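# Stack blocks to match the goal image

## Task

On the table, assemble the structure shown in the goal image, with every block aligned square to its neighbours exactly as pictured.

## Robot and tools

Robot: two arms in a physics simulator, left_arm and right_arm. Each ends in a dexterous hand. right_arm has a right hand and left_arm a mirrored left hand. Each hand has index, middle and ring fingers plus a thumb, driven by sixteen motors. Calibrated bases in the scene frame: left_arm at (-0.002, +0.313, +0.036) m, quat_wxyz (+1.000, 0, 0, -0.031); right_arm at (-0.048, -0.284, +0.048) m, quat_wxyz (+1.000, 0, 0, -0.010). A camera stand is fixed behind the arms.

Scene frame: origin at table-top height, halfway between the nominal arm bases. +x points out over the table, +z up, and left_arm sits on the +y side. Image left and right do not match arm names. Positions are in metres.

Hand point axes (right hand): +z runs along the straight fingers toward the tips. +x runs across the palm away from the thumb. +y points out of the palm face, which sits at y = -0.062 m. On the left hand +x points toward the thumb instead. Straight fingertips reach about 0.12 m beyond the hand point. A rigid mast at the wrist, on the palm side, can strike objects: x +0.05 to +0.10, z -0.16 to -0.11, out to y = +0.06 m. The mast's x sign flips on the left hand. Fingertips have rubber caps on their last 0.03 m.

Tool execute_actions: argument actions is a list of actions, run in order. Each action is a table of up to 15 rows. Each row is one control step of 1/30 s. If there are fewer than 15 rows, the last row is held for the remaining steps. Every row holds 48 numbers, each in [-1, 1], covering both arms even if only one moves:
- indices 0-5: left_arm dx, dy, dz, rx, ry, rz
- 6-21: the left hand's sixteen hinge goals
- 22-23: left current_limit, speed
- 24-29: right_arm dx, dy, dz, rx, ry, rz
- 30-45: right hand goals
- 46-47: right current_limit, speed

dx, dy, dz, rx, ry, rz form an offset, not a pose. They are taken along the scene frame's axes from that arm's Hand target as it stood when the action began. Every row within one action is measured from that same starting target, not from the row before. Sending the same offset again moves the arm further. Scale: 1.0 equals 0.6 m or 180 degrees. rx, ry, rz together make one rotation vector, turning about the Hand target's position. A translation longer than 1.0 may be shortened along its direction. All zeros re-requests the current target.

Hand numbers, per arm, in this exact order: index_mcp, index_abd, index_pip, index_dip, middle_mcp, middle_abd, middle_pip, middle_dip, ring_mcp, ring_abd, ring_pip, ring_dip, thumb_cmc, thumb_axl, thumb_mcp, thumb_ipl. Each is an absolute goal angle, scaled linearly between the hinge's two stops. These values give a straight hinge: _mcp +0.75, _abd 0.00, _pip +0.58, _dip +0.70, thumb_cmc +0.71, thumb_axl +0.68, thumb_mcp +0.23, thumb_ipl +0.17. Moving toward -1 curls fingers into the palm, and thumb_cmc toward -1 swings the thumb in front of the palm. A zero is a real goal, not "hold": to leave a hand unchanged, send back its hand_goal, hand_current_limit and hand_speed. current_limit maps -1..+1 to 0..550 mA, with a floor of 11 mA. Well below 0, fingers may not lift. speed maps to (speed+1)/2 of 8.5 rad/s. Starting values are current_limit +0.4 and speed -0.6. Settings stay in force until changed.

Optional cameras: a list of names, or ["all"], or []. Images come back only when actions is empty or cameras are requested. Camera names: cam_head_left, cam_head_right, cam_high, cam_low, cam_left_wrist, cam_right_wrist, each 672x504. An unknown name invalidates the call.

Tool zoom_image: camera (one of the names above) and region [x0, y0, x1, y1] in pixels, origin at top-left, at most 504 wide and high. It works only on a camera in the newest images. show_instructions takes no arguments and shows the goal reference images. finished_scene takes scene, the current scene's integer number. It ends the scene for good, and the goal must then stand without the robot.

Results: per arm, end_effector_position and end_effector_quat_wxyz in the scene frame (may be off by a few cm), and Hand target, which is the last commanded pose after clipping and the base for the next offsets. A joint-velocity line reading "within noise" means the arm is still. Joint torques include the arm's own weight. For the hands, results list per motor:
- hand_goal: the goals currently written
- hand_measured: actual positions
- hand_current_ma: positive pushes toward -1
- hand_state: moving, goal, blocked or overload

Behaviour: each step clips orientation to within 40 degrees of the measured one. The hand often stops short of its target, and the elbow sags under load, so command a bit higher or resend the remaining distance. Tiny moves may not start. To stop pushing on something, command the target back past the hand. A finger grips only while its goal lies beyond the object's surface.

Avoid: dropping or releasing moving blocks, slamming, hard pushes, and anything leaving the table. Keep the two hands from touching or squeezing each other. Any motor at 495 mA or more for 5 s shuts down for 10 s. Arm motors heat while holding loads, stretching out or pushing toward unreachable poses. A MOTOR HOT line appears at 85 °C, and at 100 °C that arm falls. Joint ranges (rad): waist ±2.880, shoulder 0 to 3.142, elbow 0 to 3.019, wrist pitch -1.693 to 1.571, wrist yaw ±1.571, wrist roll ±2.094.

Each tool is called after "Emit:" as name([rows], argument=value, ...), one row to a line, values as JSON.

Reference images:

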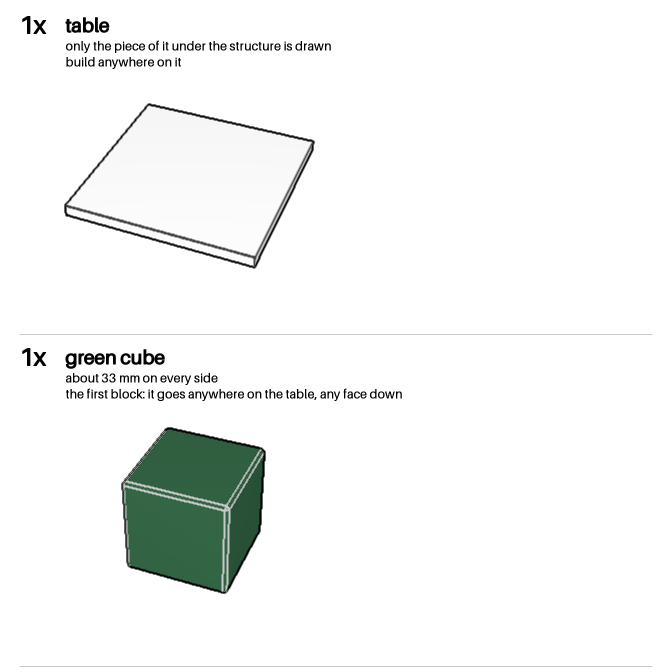

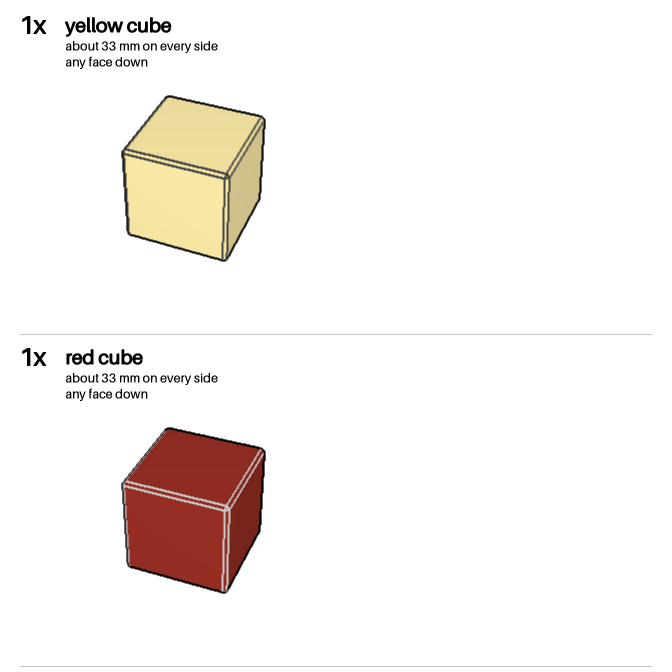

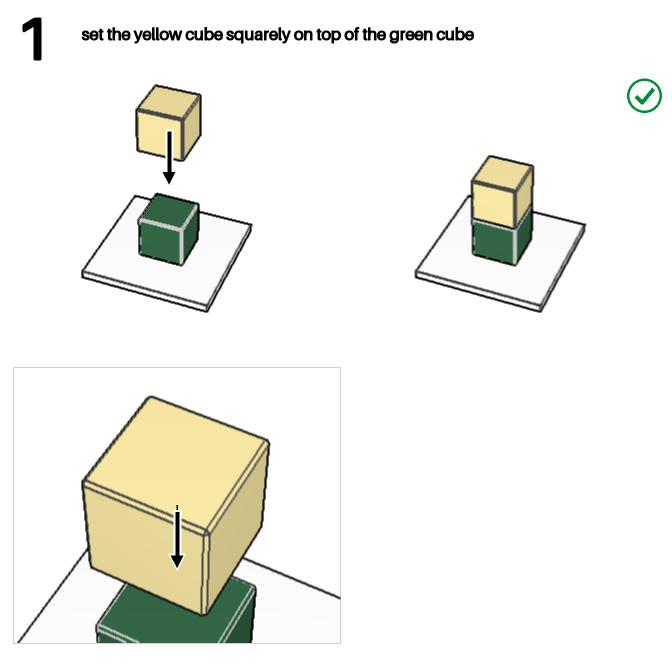

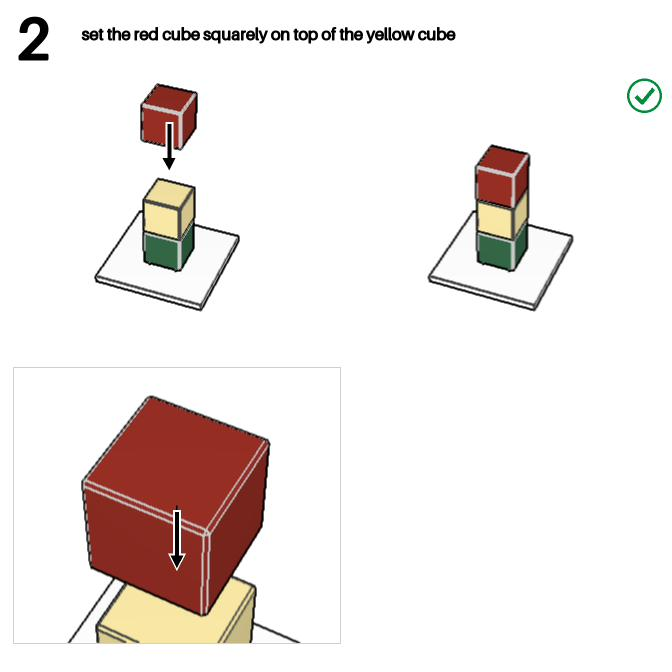

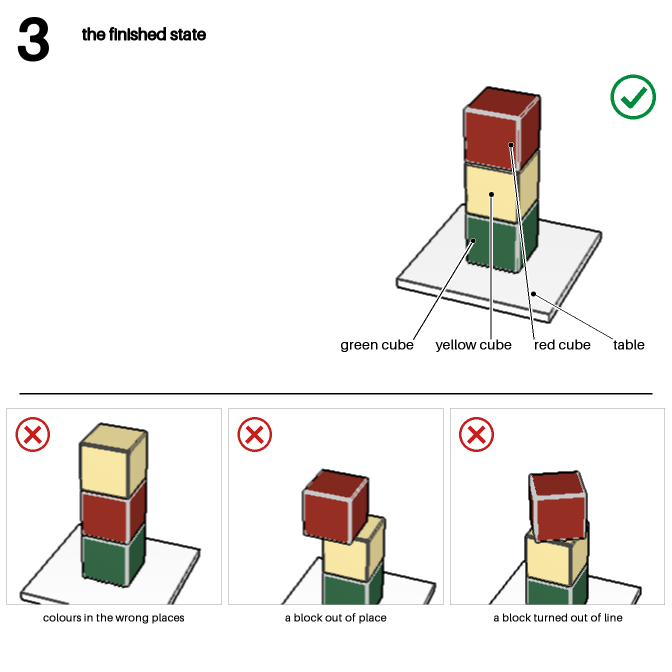

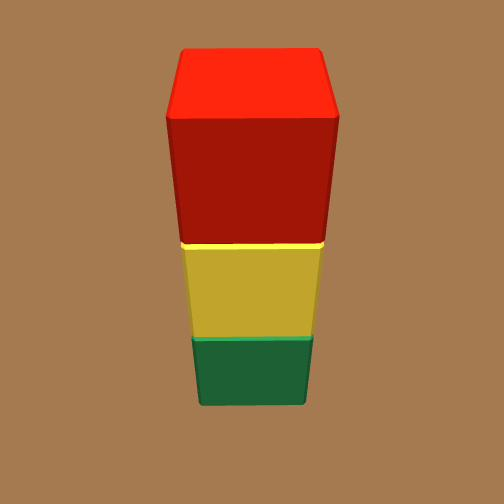

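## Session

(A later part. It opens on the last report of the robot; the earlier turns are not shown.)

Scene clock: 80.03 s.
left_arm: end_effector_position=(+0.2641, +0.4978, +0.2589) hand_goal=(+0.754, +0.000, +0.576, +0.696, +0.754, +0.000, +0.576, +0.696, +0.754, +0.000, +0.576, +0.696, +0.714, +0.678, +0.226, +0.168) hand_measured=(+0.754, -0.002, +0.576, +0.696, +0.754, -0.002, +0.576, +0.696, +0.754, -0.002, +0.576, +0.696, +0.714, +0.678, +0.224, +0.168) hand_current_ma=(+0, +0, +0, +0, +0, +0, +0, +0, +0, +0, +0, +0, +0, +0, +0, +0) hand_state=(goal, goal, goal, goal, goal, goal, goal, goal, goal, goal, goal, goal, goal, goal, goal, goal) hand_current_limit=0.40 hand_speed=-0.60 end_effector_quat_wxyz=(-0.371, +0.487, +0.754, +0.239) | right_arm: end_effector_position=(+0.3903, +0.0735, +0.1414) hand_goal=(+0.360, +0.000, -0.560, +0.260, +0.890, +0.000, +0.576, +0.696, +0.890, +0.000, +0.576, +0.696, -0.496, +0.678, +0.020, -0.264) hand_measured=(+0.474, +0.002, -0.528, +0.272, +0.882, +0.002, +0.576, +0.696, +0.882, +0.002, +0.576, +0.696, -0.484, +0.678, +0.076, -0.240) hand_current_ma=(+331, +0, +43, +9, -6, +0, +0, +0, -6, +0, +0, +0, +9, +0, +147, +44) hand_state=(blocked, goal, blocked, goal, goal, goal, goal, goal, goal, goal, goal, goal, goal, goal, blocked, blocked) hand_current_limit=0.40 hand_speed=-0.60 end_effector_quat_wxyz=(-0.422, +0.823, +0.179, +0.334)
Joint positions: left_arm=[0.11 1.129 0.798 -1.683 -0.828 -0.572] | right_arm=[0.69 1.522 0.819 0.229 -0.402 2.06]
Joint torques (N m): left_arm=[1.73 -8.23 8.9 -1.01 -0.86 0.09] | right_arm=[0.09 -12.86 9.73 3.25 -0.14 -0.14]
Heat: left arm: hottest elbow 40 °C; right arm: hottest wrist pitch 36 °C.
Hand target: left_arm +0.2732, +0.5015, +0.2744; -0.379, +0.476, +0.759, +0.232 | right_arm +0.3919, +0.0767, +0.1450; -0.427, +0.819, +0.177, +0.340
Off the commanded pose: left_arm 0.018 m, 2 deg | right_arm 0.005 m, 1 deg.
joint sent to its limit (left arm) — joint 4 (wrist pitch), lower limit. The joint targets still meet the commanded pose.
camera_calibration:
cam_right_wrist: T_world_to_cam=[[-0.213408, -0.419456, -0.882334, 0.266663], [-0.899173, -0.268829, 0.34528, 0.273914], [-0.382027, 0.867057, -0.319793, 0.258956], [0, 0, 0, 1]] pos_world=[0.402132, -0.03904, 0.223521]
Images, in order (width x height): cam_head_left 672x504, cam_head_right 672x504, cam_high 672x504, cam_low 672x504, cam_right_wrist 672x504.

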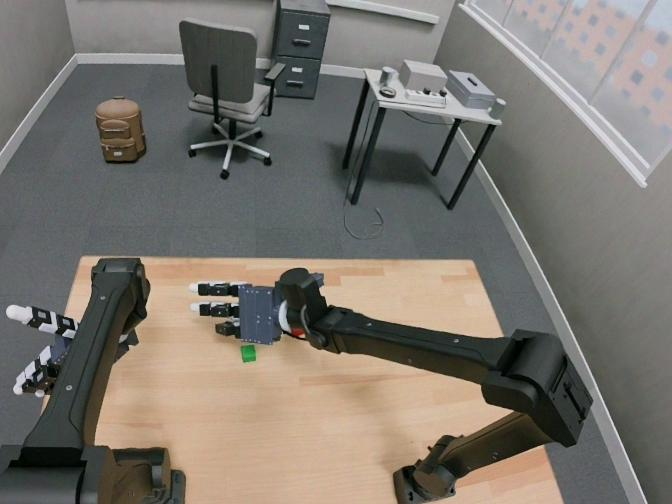

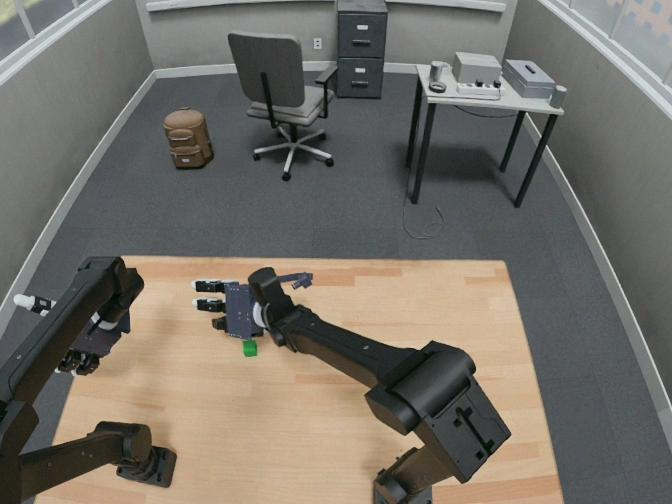

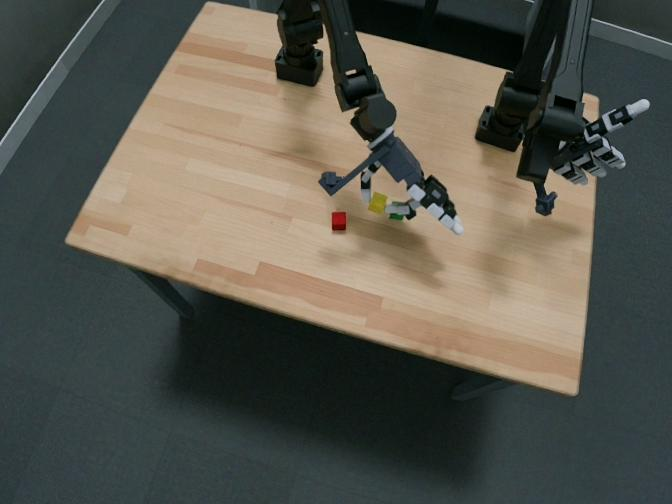

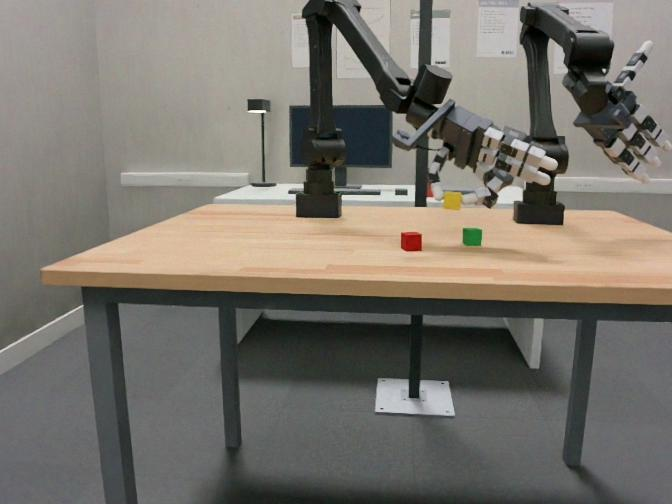

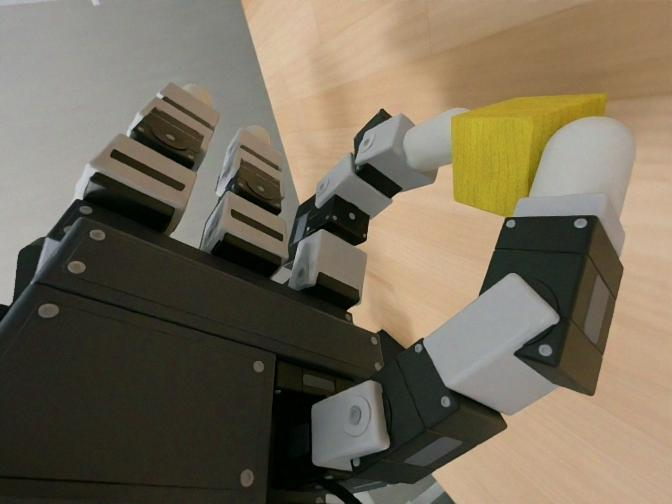

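Emit:
execute_actions([
  [[0,0,0,0,0,0,0.754,0,0.576,0.696,0.754,0,0.576,0.696,0.754,0,0.576,0.696,0.714,0.678,0.226,0.168,0.4,-0.6,-0.028,0.035,-0.005,0,0,0.008,0.36,0,-0.56,0.26,0.89,0,0.576,0.696,0.89,0,0.576,0.696,-0.497,0.677,0.02,-0.265,0.4,-0.6]],
  [[0,0,0,0,0,0,0.754,0,0.576,0.696,0.754,0,0.576,0.696,0.754,0,0.576,0.696,0.714,0.678,0.226,0.168,0.4,-0.6,-0.028,0.035,-0.01,0,0,0.008,0.36,0,-0.56,0.26,0.89,0,0.576,0.696,0.89,0,0.576,0.696,-0.497,0.677,0.02,-0.265,0.4,-0.6]],
], cameras=["cam_head_left","cam_head_right","cam_right_wrist","cam_low","cam_high"])

Emit:
zoom_image(camera="cam_high", region=[330, 150, 450, 250])

Emit:
zoom_image(camera="cam_low", region=[410, 150, 540, 260])

Emit:
zoom_image(camera="cam_head_left", region=[180, 260, 310, 370])

Scene clock: 82.70 s.
left_arm: end_effector_position=(+0.2641, +0.4978, +0.2589) hand_goal=(+0.754, +0.000, +0.576, +0.696, +0.754, +0.000, +0.576, +0.696, +0.754, +0.000, +0.576, +0.696, +0.714, +0.678, +0.226, +0.168) hand_measured=(+0.754, -0.002, +0.576, +0.696, +0.754, -0.002, +0.576, +0.696, +0.754, -0.002, +0.576, +0.696, +0.714, +0.678, +0.224, +0.168) hand_current_ma=(+0, +0, +0, +0, +0, +0, +0, +0, +0, +0, +0, +0, +0, +0, +0, +0) hand_state=(goal, goal, goal, goal, goal, goal, goal, goal, goal, goal, goal, goal, goal, goal, goal, goal) hand_current_limit=0.40 hand_speed=-0.60 end_effector_quat_wxyz=(-0.371, +0.487, +0.754, +0.239) | right_arm: end_effector_position=(+0.3611, +0.1140, +0.1476) hand_goal=(+0.360, +0.000, -0.560, +0.260, +0.890, +0.000, +0.576, +0.696, +0.890, +0.000, +0.576, +0.696, -0.496, +0.678, +0.020, -0.264) hand_measured=(+0.474, +0.002, -0.528, +0.272, +0.882, +0.002, +0.576, +0.696, +0.882, +0.002, +0.576, +0.696, -0.484, +0.678, +0.076, -0.240) hand_current_ma=(+331, +0, +43, +9, -6, +0, +0, +0, -6, +0, +0, +0, +9, +0, +147, +44) hand_state=(blocked, goal, blocked, goal, goal, goal, goal, goal, goal, goal, goal, goal, goal, goal, blocked, blocked) hand_current_limit=0.40 hand_speed=-0.60 end_effector_quat_wxyz=(-0.435, +0.812, +0.199, +0.335)
Joint positions: left_arm=[0.11 1.129 0.798 -1.683 -0.828 -0.572] | right_arm=[0.792 1.522 0.819 0.266 -0.349 2.087]
Joint torques (N m): left_arm=[1.73 -8.23 8.92 -1.01 -0.85 0.09] | right_arm=[0.67 -10.7 9.47 3.36 -0.1 -0.14]
Heat: left arm: hottest elbow 41 °C; right arm: hottest wrist pitch 36 °C.
Hand target: left_arm +0.2732, +0.5015, +0.2744; -0.379, +0.476, +0.759, +0.232 | right_arm +0.3584, +0.1186, +0.1359; -0.435, +0.815, +0.198, +0.329
Off the commanded pose: left_arm 0.018 m, 2 deg | right_arm 0.013 m, 1 deg.
joint sent to its limit (left arm) — joint 4 (wrist pitch), lower limit. The joint targets still meet the commanded pose.
camera_calibration:
cam_right_wrist: T_world_to_cam=[[-0.177098, -0.412031, -0.893794, 0.270594], [-0.893426, -0.313626, 0.321604, 0.262994], [-0.412827, 0.855494, -0.312576, 0.226018], [0, 0, 0, 1]] pos_world=[0.376194, 0.000618074, 0.227923]
Images, in order (width x height): cam_head_left 672x504, cam_head_right 672x504, cam_high 672x504, cam_low 672x504, cam_right_wrist 672x504.

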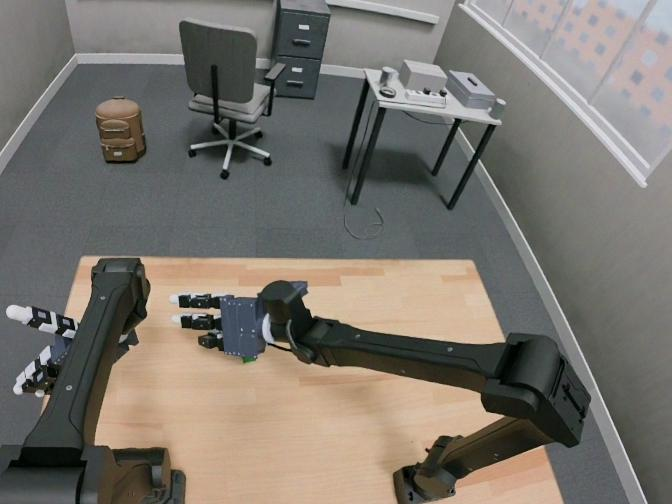

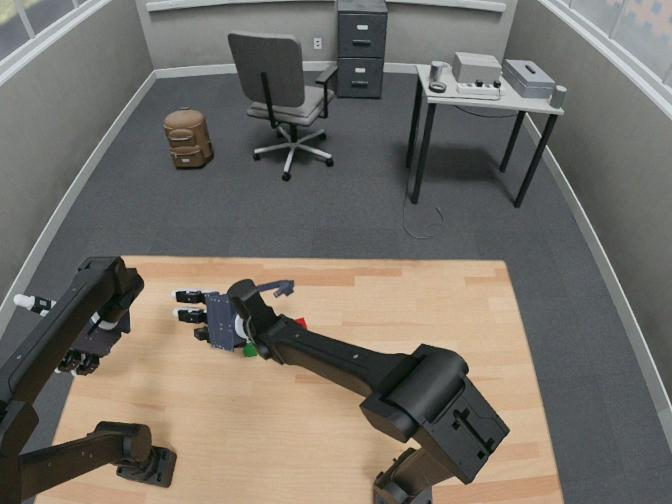

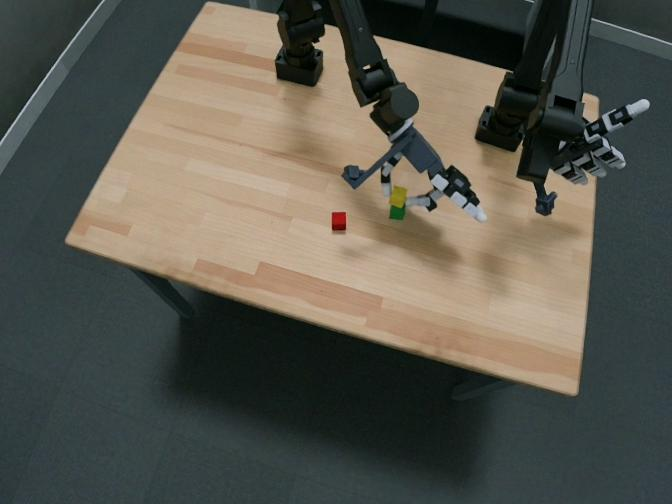

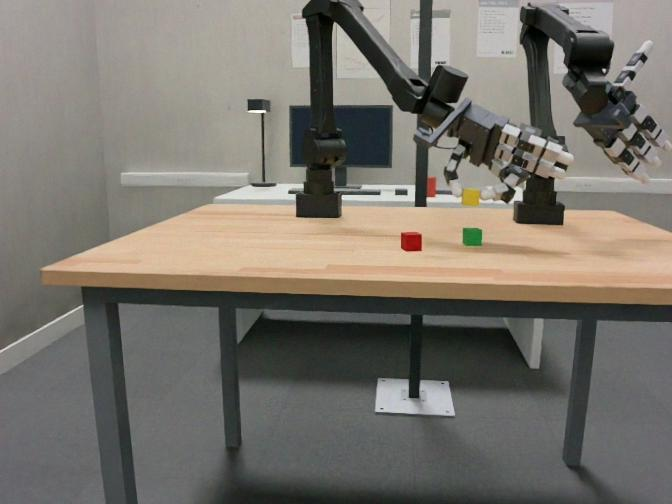

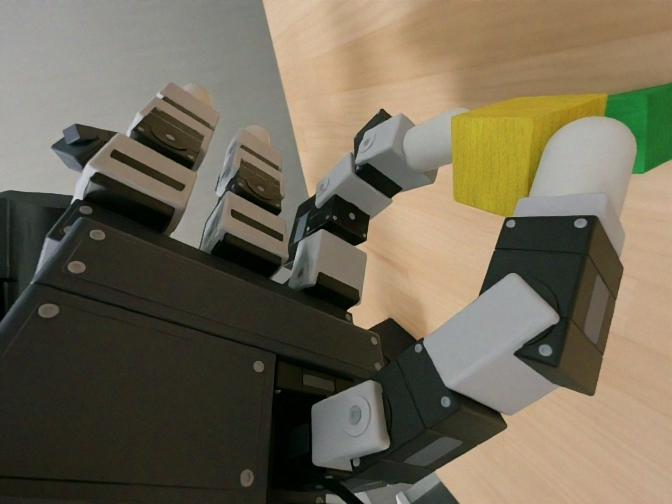

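Scaled by 4.200 from the camera's 672x504 image, which has a finer 960x720 frame.

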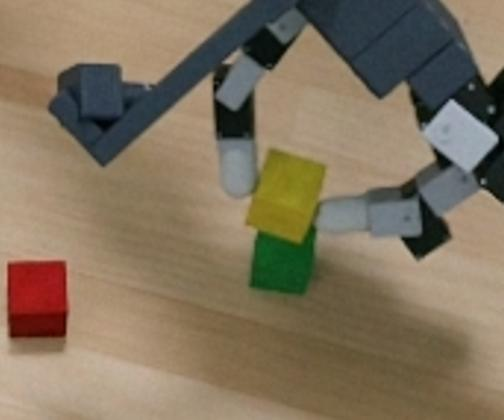

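Scaled by 3.877 from the camera's 672x504 image, which has a finer 960x720 frame.

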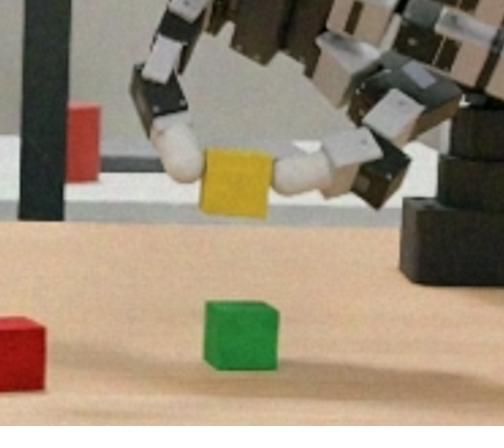

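Scaled by 3.877 from the camera's 672x504 image, which has a finer 960x720 frame.

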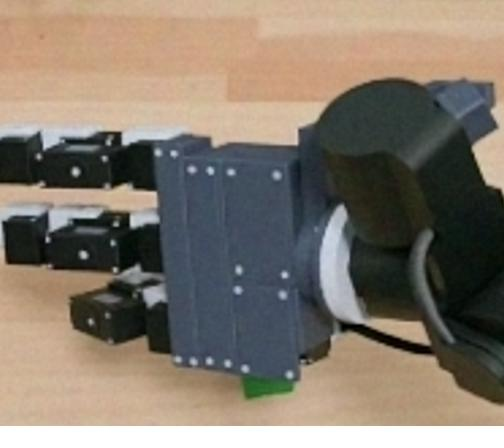

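Emit:
zoom_image(camera="cam_high", region=[380, 180, 420, 225])

Emit:
zoom_image(camera="cam_low", region=[450, 180, 500, 250])

Scaled by 11.200 from the camera's 672x504 image, which has a finer 960x720 frame.

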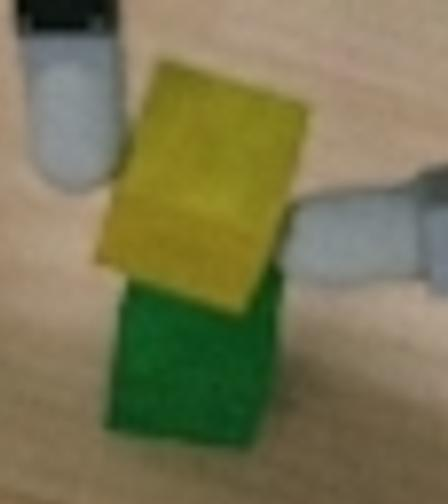

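Scaled by 7.200 from the camera's 672x504 image, which has a finer 960x720 frame.

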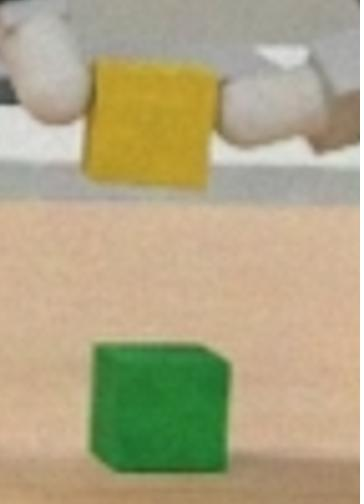

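Emit:
zoom_image(camera="cam_low", region=[456, 222, 490, 250])

Emit:
zoom_image(camera="cam_low", region=[394, 226, 428, 254])

Emit:
zoom_image(camera="cam_high", region=[325, 204, 355, 234])

Scaled by 14.824 from the camera's 672x504 image, which has a finer 960x720 frame.

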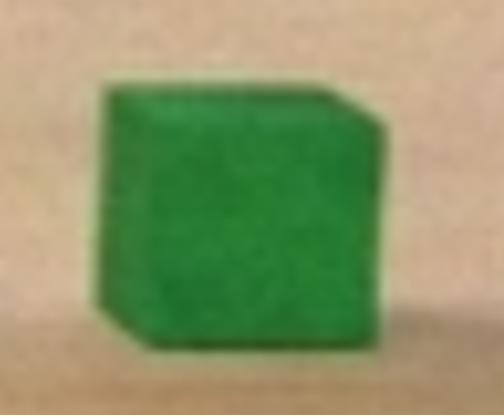

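Scaled by 14.824 from the camera's 672x504 image, which has a finer 960x720 frame.

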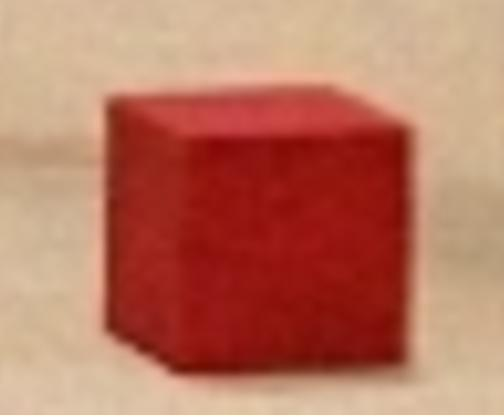

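Scaled by 16.800 from the camera's 672x504 image, which has a finer 960x720 frame.

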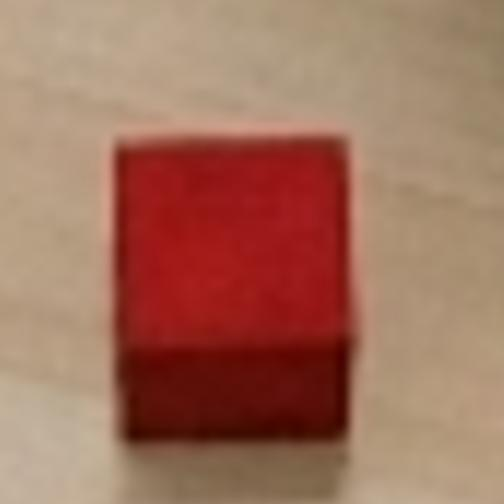

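Emit:
zoom_image(camera="cam_low", region=[454, 182, 488, 210])

Emit:
zoom_image(camera="cam_high", region=[384, 184, 414, 222])

Scaled by 14.824 from the camera's 672x504 image, which has a finer 960x720 frame.

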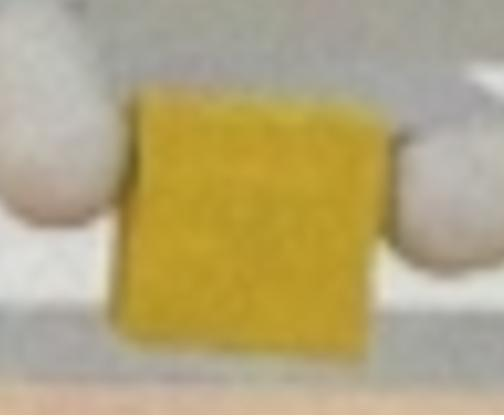

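Scaled by 13.263 from the camera's 672x504 image, which has a finer 960x720 frame.

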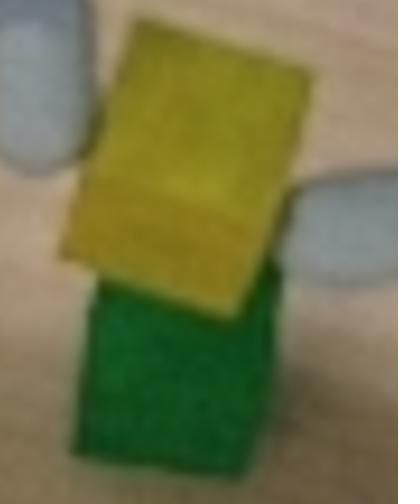

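Emit:
execute_actions([
  [[0,0,0,0,0,0,0.754,0,0.576,0.696,0.754,0,0.576,0.696,0.754,0,0.576,0.696,0.714,0.678,0.226,0.168,0.4,-0.6,-0.0125,0.006,-0.0165,0.0125,0,0.0265,0.36,0,-0.56,0.26,0.89,0,0.576,0.696,0.89,0,0.576,0.696,-0.497,0.677,0.02,-0.265,0.4,-0.6]],
  [[0,0,0,0,0,0,0.754,0,0.576,0.696,0.754,0,0.576,0.696,0.754,0,0.576,0.696,0.714,0.678,0.226,0.168,0.4,-0.6,-0.0125,0.006,-0.0165,0.0125,0,0.0265,0.36,0,-0.56,0.26,0.89,0,0.576,0.696,0.89,0,0.576,0.696,-0.497,0.677,0.02,-0.265,0.4,-0.6]],
], cameras=["cam_head_left","cam_head_right","cam_right_wrist","cam_low","cam_high"])

Emit:
zoom_image(camera="cam_high", region=[380, 180, 420, 225])

Emit:
zoom_image(camera="cam_low", region=[445, 195, 500, 250])

Scene clock: 93.33 s.
left_arm: end_effector_position=(+0.2641, +0.4978, +0.2589) hand_goal=(+0.754, +0.000, +0.576, +0.696, +0.754, +0.000, +0.576, +0.696, +0.754, +0.000, +0.576, +0.696, +0.714, +0.678, +0.226, +0.168) hand_measured=(+0.754, -0.002, +0.576, +0.696, +0.754, -0.002, +0.576, +0.696, +0.754, -0.002, +0.576, +0.696, +0.714, +0.678, +0.224, +0.168) hand_current_ma=(+0, +0, +0, +0, +0, +0, +0, +0, +0, +0, +0, +0, +0, +0, +0, +0) hand_state=(goal, goal, goal, goal, goal, goal, goal, goal, goal, goal, goal, goal, goal, goal, goal, goal) hand_current_limit=0.40 hand_speed=-0.60 end_effector_quat_wxyz=(-0.371, +0.487, +0.754, +0.239) | right_arm: end_effector_position=(+0.3367, +0.1325, +0.1270) hand_goal=(+0.360, +0.000, -0.560, +0.260, +0.890, +0.000, +0.576, +0.696, +0.890, +0.000, +0.576, +0.696, -0.496, +0.678, +0.020, -0.264) hand_measured=(+0.474, +0.002, -0.528, +0.272, +0.882, +0.002, +0.576, +0.696, +0.882, +0.002, +0.576, +0.696, -0.484, +0.678, +0.076, -0.240) hand_current_ma=(+331, +0, +43, +10, -6, +0, +0, +0, -6, +0, +0, +0, +9, +0, +147, +44) hand_state=(blocked, goal, blocked, goal, goal, goal, goal, goal, goal, goal, goal, goal, goal, goal, blocked, blocked) hand_current_limit=0.40 hand_speed=-0.60 end_effector_quat_wxyz=(-0.497, +0.775, +0.254, +0.297)
Joint positions: left_arm=[0.11 1.129 0.798 -1.683 -0.828 -0.572] | right_arm=[0.782 1.569 0.764 0.409 -0.55 2.07]
Joint torques (N m): left_arm=[1.73 -8.23 8.9 -1.01 -0.86 0.09] | right_arm=[-1.03 -10.99 8.39 3.3 -0.45 -0.28]
Heat: left arm: hottest elbow 41 °C; right arm: hottest wrist pitch 36 °C.
Hand target: left_arm +0.2732, +0.5015, +0.2744; -0.379, +0.476, +0.759, +0.232 | right_arm +0.3433, +0.1258, +0.1161; -0.492, +0.778, +0.252, +0.299
Off the commanded pose: left_arm 0.018 m, 2 deg | right_arm 0.014 m, 1 deg.
joint sent to its limit (left arm) — joint 4 (wrist pitch), lower limit. The joint targets still meet the commanded pose.
camera_calibration:
cam_right_wrist: T_world_to_cam=[[-0.118249, -0.364598, -0.923626, 0.233121], [-0.816593, -0.493517, 0.29936, 0.254364], [-0.564971, 0.789626, -0.23937, 0.244335], [0, 0, 0, 1]] pos_world=[0.373321, 0.0175952, 0.197657]
Images, in order (width x height): cam_head_left 672x504, cam_head_right 672x504, cam_high 672x504, cam_low 672x504, cam_right_wrist 672x504.

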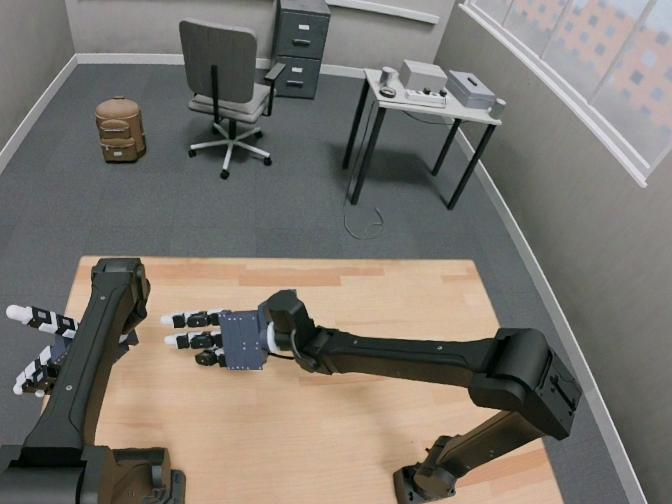

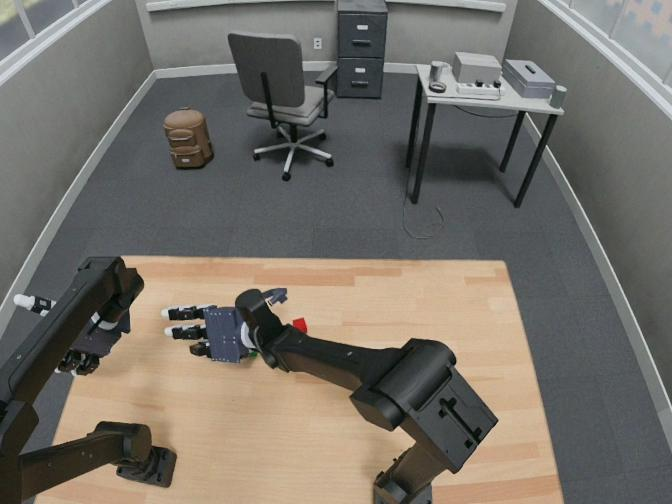

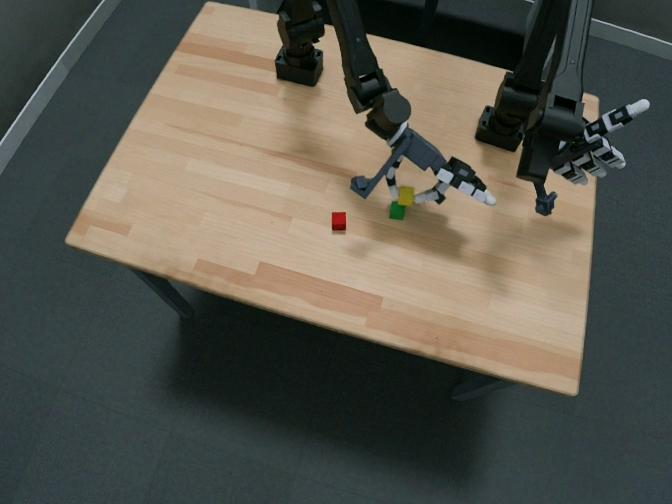

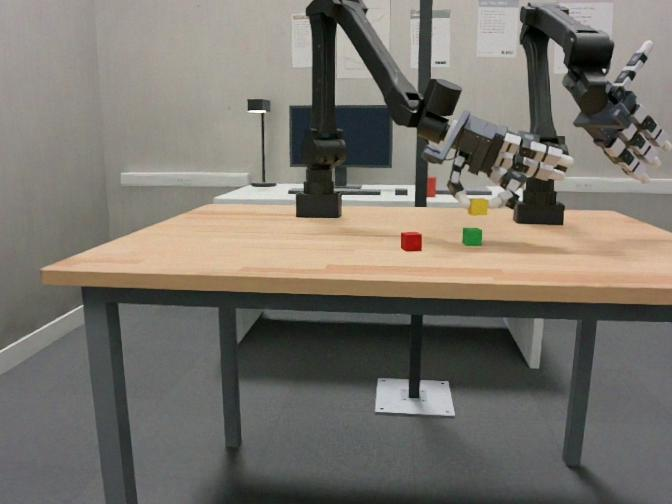

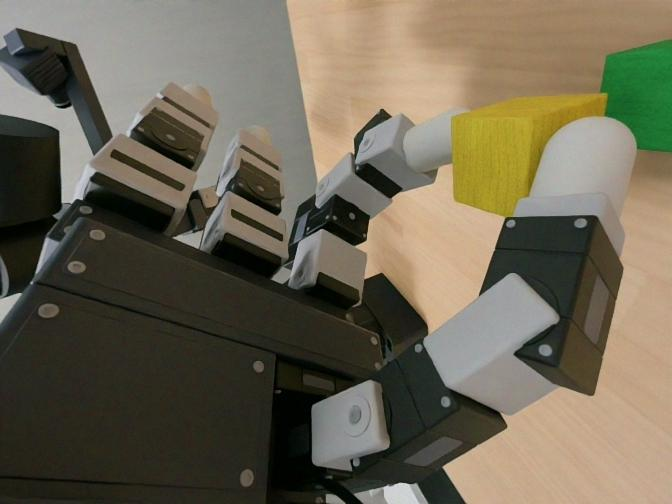

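Scaled by 11.200 from the camera's 672x504 image, which has a finer 960x720 frame.

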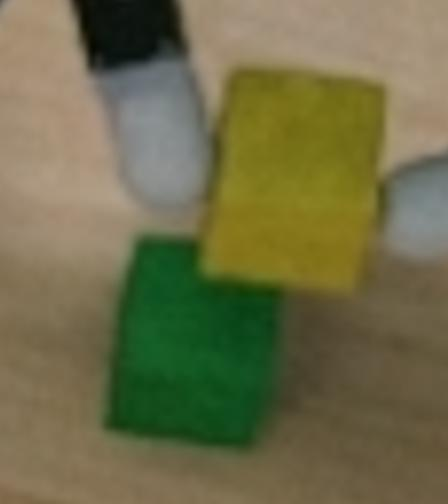

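Scaled by 9.164 from the camera's 672x504 image, which has a finer 960x720 frame.

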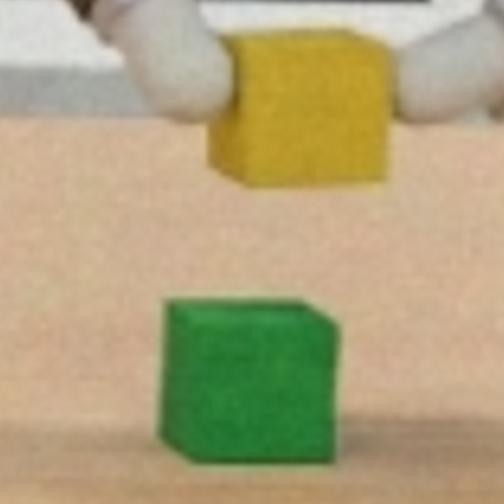

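Emit:
execute_actions([
  [[0,0,0,0,0,0,0.754,0,0.576,0.696,0.754,0,0.576,0.696,0.754,0,0.576,0.696,0.714,0.678,0.226,0.168,0.4,-0.6,0.01,-0.01,-0.015,0,0,-0.003,0.36,0,-0.56,0.26,0.89,0,0.576,0.696,0.89,0,0.576,0.696,-0.497,0.677,0.02,-0.265,0.4,-0.6]],
  [[0,0,0,0,0,0,0.754,0,0.576,0.696,0.754,0,0.576,0.696,0.754,0,0.576,0.696,0.714,0.678,0.226,0.168,0.4,-0.6,0.01,-0.01,-0.01,0,0,-0.002,0.36,0,-0.56,0.26,0.89,0,0.576,0.696,0.89,0,0.576,0.696,-0.497,0.677,0.02,-0.265,0.4,-0.6]],
], cameras=["cam_low","cam_high"])

Emit:
zoom_image(camera="cam_high", region=[380, 180, 420, 225])

Emit:
zoom_image(camera="cam_low", region=[445, 195, 500, 250])

Scene clock: 96.30 s.
left_arm: end_effector_position=(+0.2641, +0.4978, +0.2589) hand_goal=(+0.754, +0.000, +0.576, +0.696, +0.754, +0.000, +0.576, +0.696, +0.754, +0.000, +0.576, +0.696, +0.714, +0.678, +0.226, +0.168) hand_measured=(+0.754, -0.002, +0.576, +0.696, +0.754, -0.002, +0.576, +0.696, +0.754, -0.002, +0.576, +0.696, +0.714, +0.678, +0.224, +0.168) hand_current_ma=(+0, +0, +0, +0, +0, +0, +0, +0, +0, +0, +0, +0, +0, +0, +0, +0) hand_state=(goal, goal, goal, goal, goal, goal, goal, goal, goal, goal, goal, goal, goal, goal, goal, goal) hand_current_limit=0.40 hand_speed=-0.60 end_effector_quat_wxyz=(-0.371, +0.487, +0.754, +0.239) | right_arm: end_effector_position=(+0.3509, +0.1214, +0.1147) hand_goal=(+0.360, +0.000, -0.560, +0.260, +0.890, +0.000, +0.576, +0.696, +0.890, +0.000, +0.576, +0.696, -0.496, +0.678, +0.020, -0.264) hand_measured=(+0.474, +0.002, -0.528, +0.272, +0.882, +0.002, +0.576, +0.696, +0.882, +0.002, +0.576, +0.696, -0.484, +0.678, +0.076, -0.240) hand_current_ma=(+331, +0, +43, +10, -6, +0, +0, +0, -6, +0, +0, +0, +9, +0, +147, +44) hand_state=(blocked, goal, blocked, goal, goal, goal, goal, goal, goal, goal, goal, goal, goal, goal, blocked, blocked) hand_current_limit=0.40 hand_speed=-0.60 end_effector_quat_wxyz=(-0.495, +0.775, +0.248, +0.304)
Joint positions: left_arm=[0.11 1.129 0.798 -1.683 -0.828 -0.572] | right_arm=[0.746 1.604 0.758 0.451 -0.568 2.061]
Joint torques (N m): left_arm=[1.73 -8.29 8.9 -1.02 -0.85 0.09] | right_arm=[-0.97 -10.7 7.79 3.43 -0.43 -0.28]
Heat: left arm: hottest elbow 41 °C; right arm: hottest wrist pitch 36 °C.
Hand target: left_arm +0.2732, +0.5015, +0.2744; -0.379, +0.476, +0.759, +0.232 | right_arm +0.3553, +0.1138, +0.1010; -0.490, +0.780, +0.246, +0.303
Off the commanded pose: left_arm 0.018 m, 2 deg | right_arm 0.016 m, 1 deg.
joint sent to its limit (left arm) — joint 4 (wrist pitch), lower limit. The joint targets still meet the commanded pose.
Images, in order (width x height): cam_high 672x504, cam_low 672x504.

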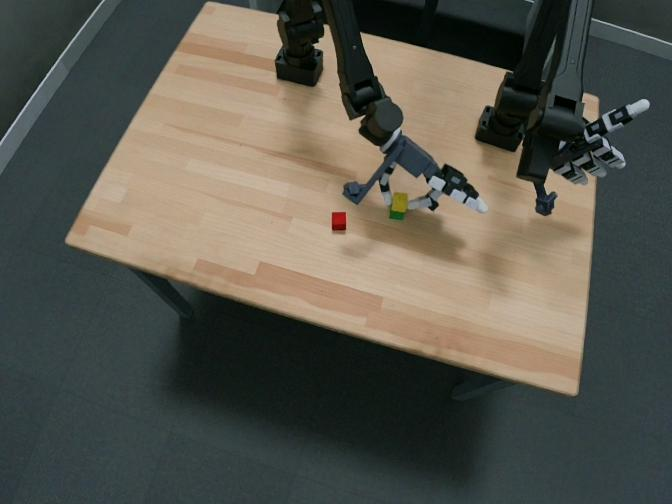

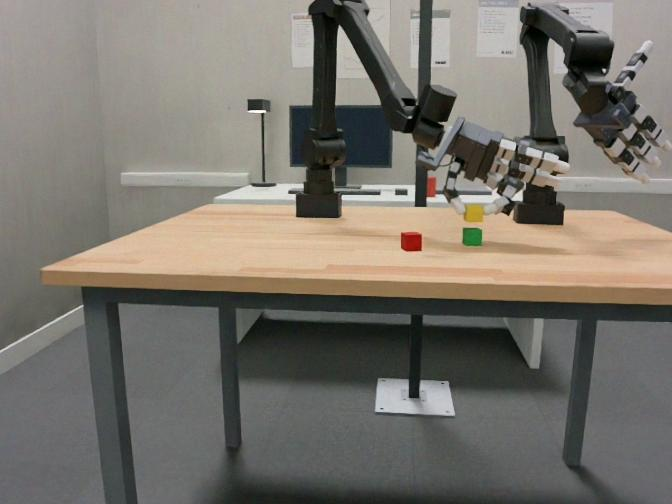

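Scaled by 11.200 from the camera's 672x504 image, which has a finer 960x720 frame.

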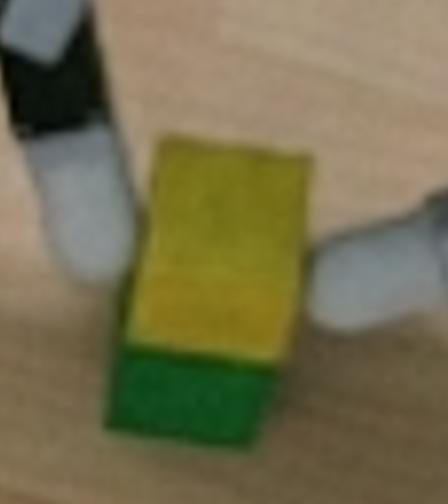

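Scaled by 9.164 from the camera's 672x504 image, which has a finer 960x720 frame.

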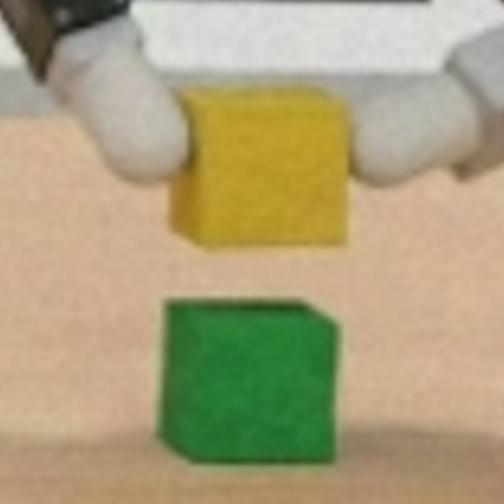

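Emit:
execute_actions([
  [[0,0,0,0,0,0,0.754,0,0.576,0.696,0.754,0,0.576,0.696,0.754,0,0.576,0.696,0.714,0.678,0.226,0.168,0.4,-0.6,-0.005,0,-0.0135,0,0,-0.003,0.36,0,-0.56,0.26,0.89,0,0.576,0.696,0.89,0,0.576,0.696,-0.497,0.677,0.02,-0.265,0.4,-0.6]],
], cameras=["cam_low","cam_high"])

Emit:
zoom_image(camera="cam_high", region=[380, 180, 420, 225])

Emit:
zoom_image(camera="cam_low", region=[445, 195, 500, 250])

Scene clock: 98.10 s.
left_arm: end_effector_position=(+0.2641, +0.4978, +0.2589) hand_goal=(+0.754, +0.000, +0.576, +0.696, +0.754, +0.000, +0.576, +0.696, +0.754, +0.000, +0.576, +0.696, +0.714, +0.678, +0.226, +0.168) hand_measured=(+0.754, -0.002, +0.576, +0.696, +0.754, -0.002, +0.576, +0.696, +0.754, -0.002, +0.576, +0.696, +0.714, +0.678, +0.224, +0.168) hand_current_ma=(+0, +0, +0, +0, +0, +0, +0, +0, +0, +0, +0, +0, +0, +0, +0, +0) hand_state=(goal, goal, goal, goal, goal, goal, goal, goal, goal, goal, goal, goal, goal, goal, goal, goal) hand_current_limit=0.40 hand_speed=-0.60 end_effector_quat_wxyz=(-0.371, +0.487, +0.754, +0.239) | right_arm: end_effector_position=(+0.3499, +0.1184, +0.1050) hand_goal=(+0.360, +0.000, -0.560, +0.260, +0.890, +0.000, +0.576, +0.696, +0.890, +0.000, +0.576, +0.696, -0.496, +0.678, +0.020, -0.264) hand_measured=(+0.474, +0.002, -0.528, +0.272, +0.882, +0.002, +0.576, +0.696, +0.882, +0.002, +0.576, +0.696, -0.484, +0.678, +0.076, -0.240) hand_current_ma=(+331, +0, +43, +10, -6, +0, +0, +0, -6, +0, +0, +0, +9, +0, +147, +44) hand_state=(blocked, goal, blocked, goal, goal, goal, goal, goal, goal, goal, goal, goal, goal, goal, blocked, blocked) hand_current_limit=0.40 hand_speed=-0.60 end_effector_quat_wxyz=(-0.493, +0.776, +0.246, +0.306)
Joint positions: left_arm=[0.11 1.129 0.798 -1.683 -0.828 -0.572] | right_arm=[0.746 1.621 0.742 0.484 -0.559 2.061]
Joint torques (N m): left_arm=[1.67 -8.18 8.88 -0.99 -0.85 0.09] | right_arm=[-0.5 -10.99 7.65 3.3 -0.2 -0.21]
Heat: left arm: hottest elbow 42 °C; right arm: hottest wrist pitch 36 °C.
Hand target: left_arm +0.2732, +0.5015, +0.2744; -0.379, +0.476, +0.759, +0.232 | right_arm +0.3523, +0.1138, +0.0930; -0.489, +0.781, +0.242, +0.305
Off the commanded pose: left_arm 0.018 m, 2 deg | right_arm 0.013 m, 1 deg.
joint sent to its limit (left arm) — joint 4 (wrist pitch), lower limit. The joint targets still meet the commanded pose.
Images, in order (width x height): cam_high 672x504, cam_low 672x504.

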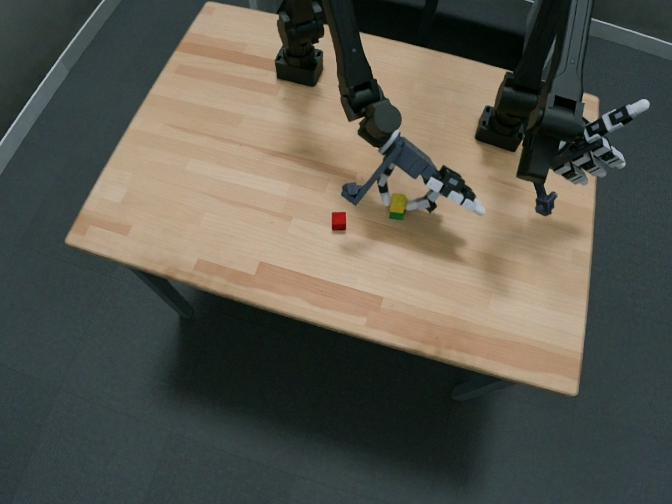

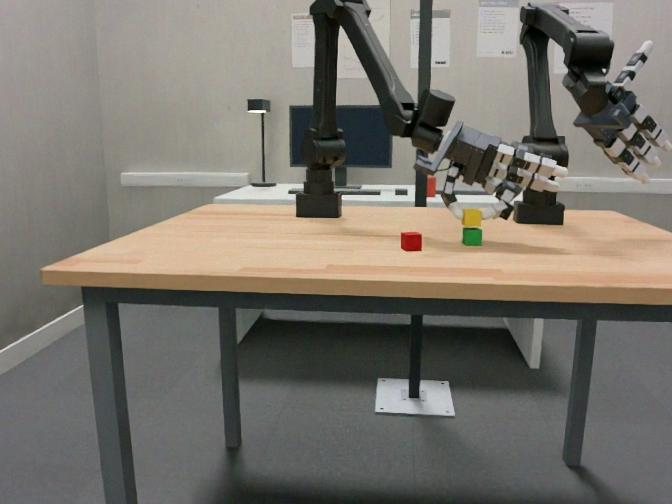

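Scaled by 11.200 from the camera's 672x504 image, which has a finer 960x720 frame.

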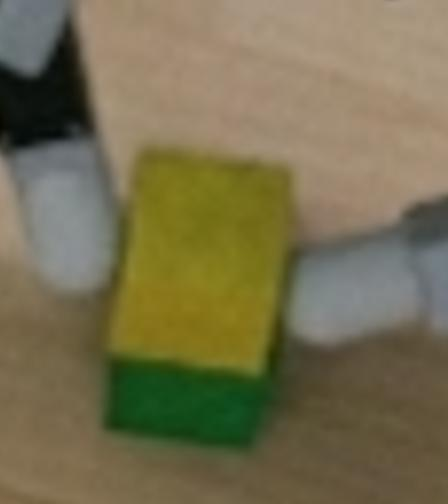

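Scaled by 9.164 from the camera's 672x504 image, which has a finer 960x720 frame.

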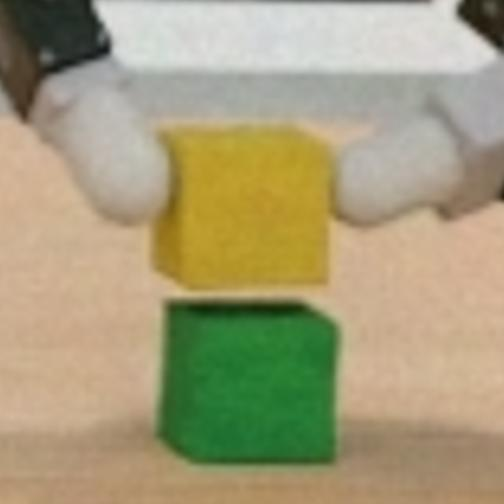

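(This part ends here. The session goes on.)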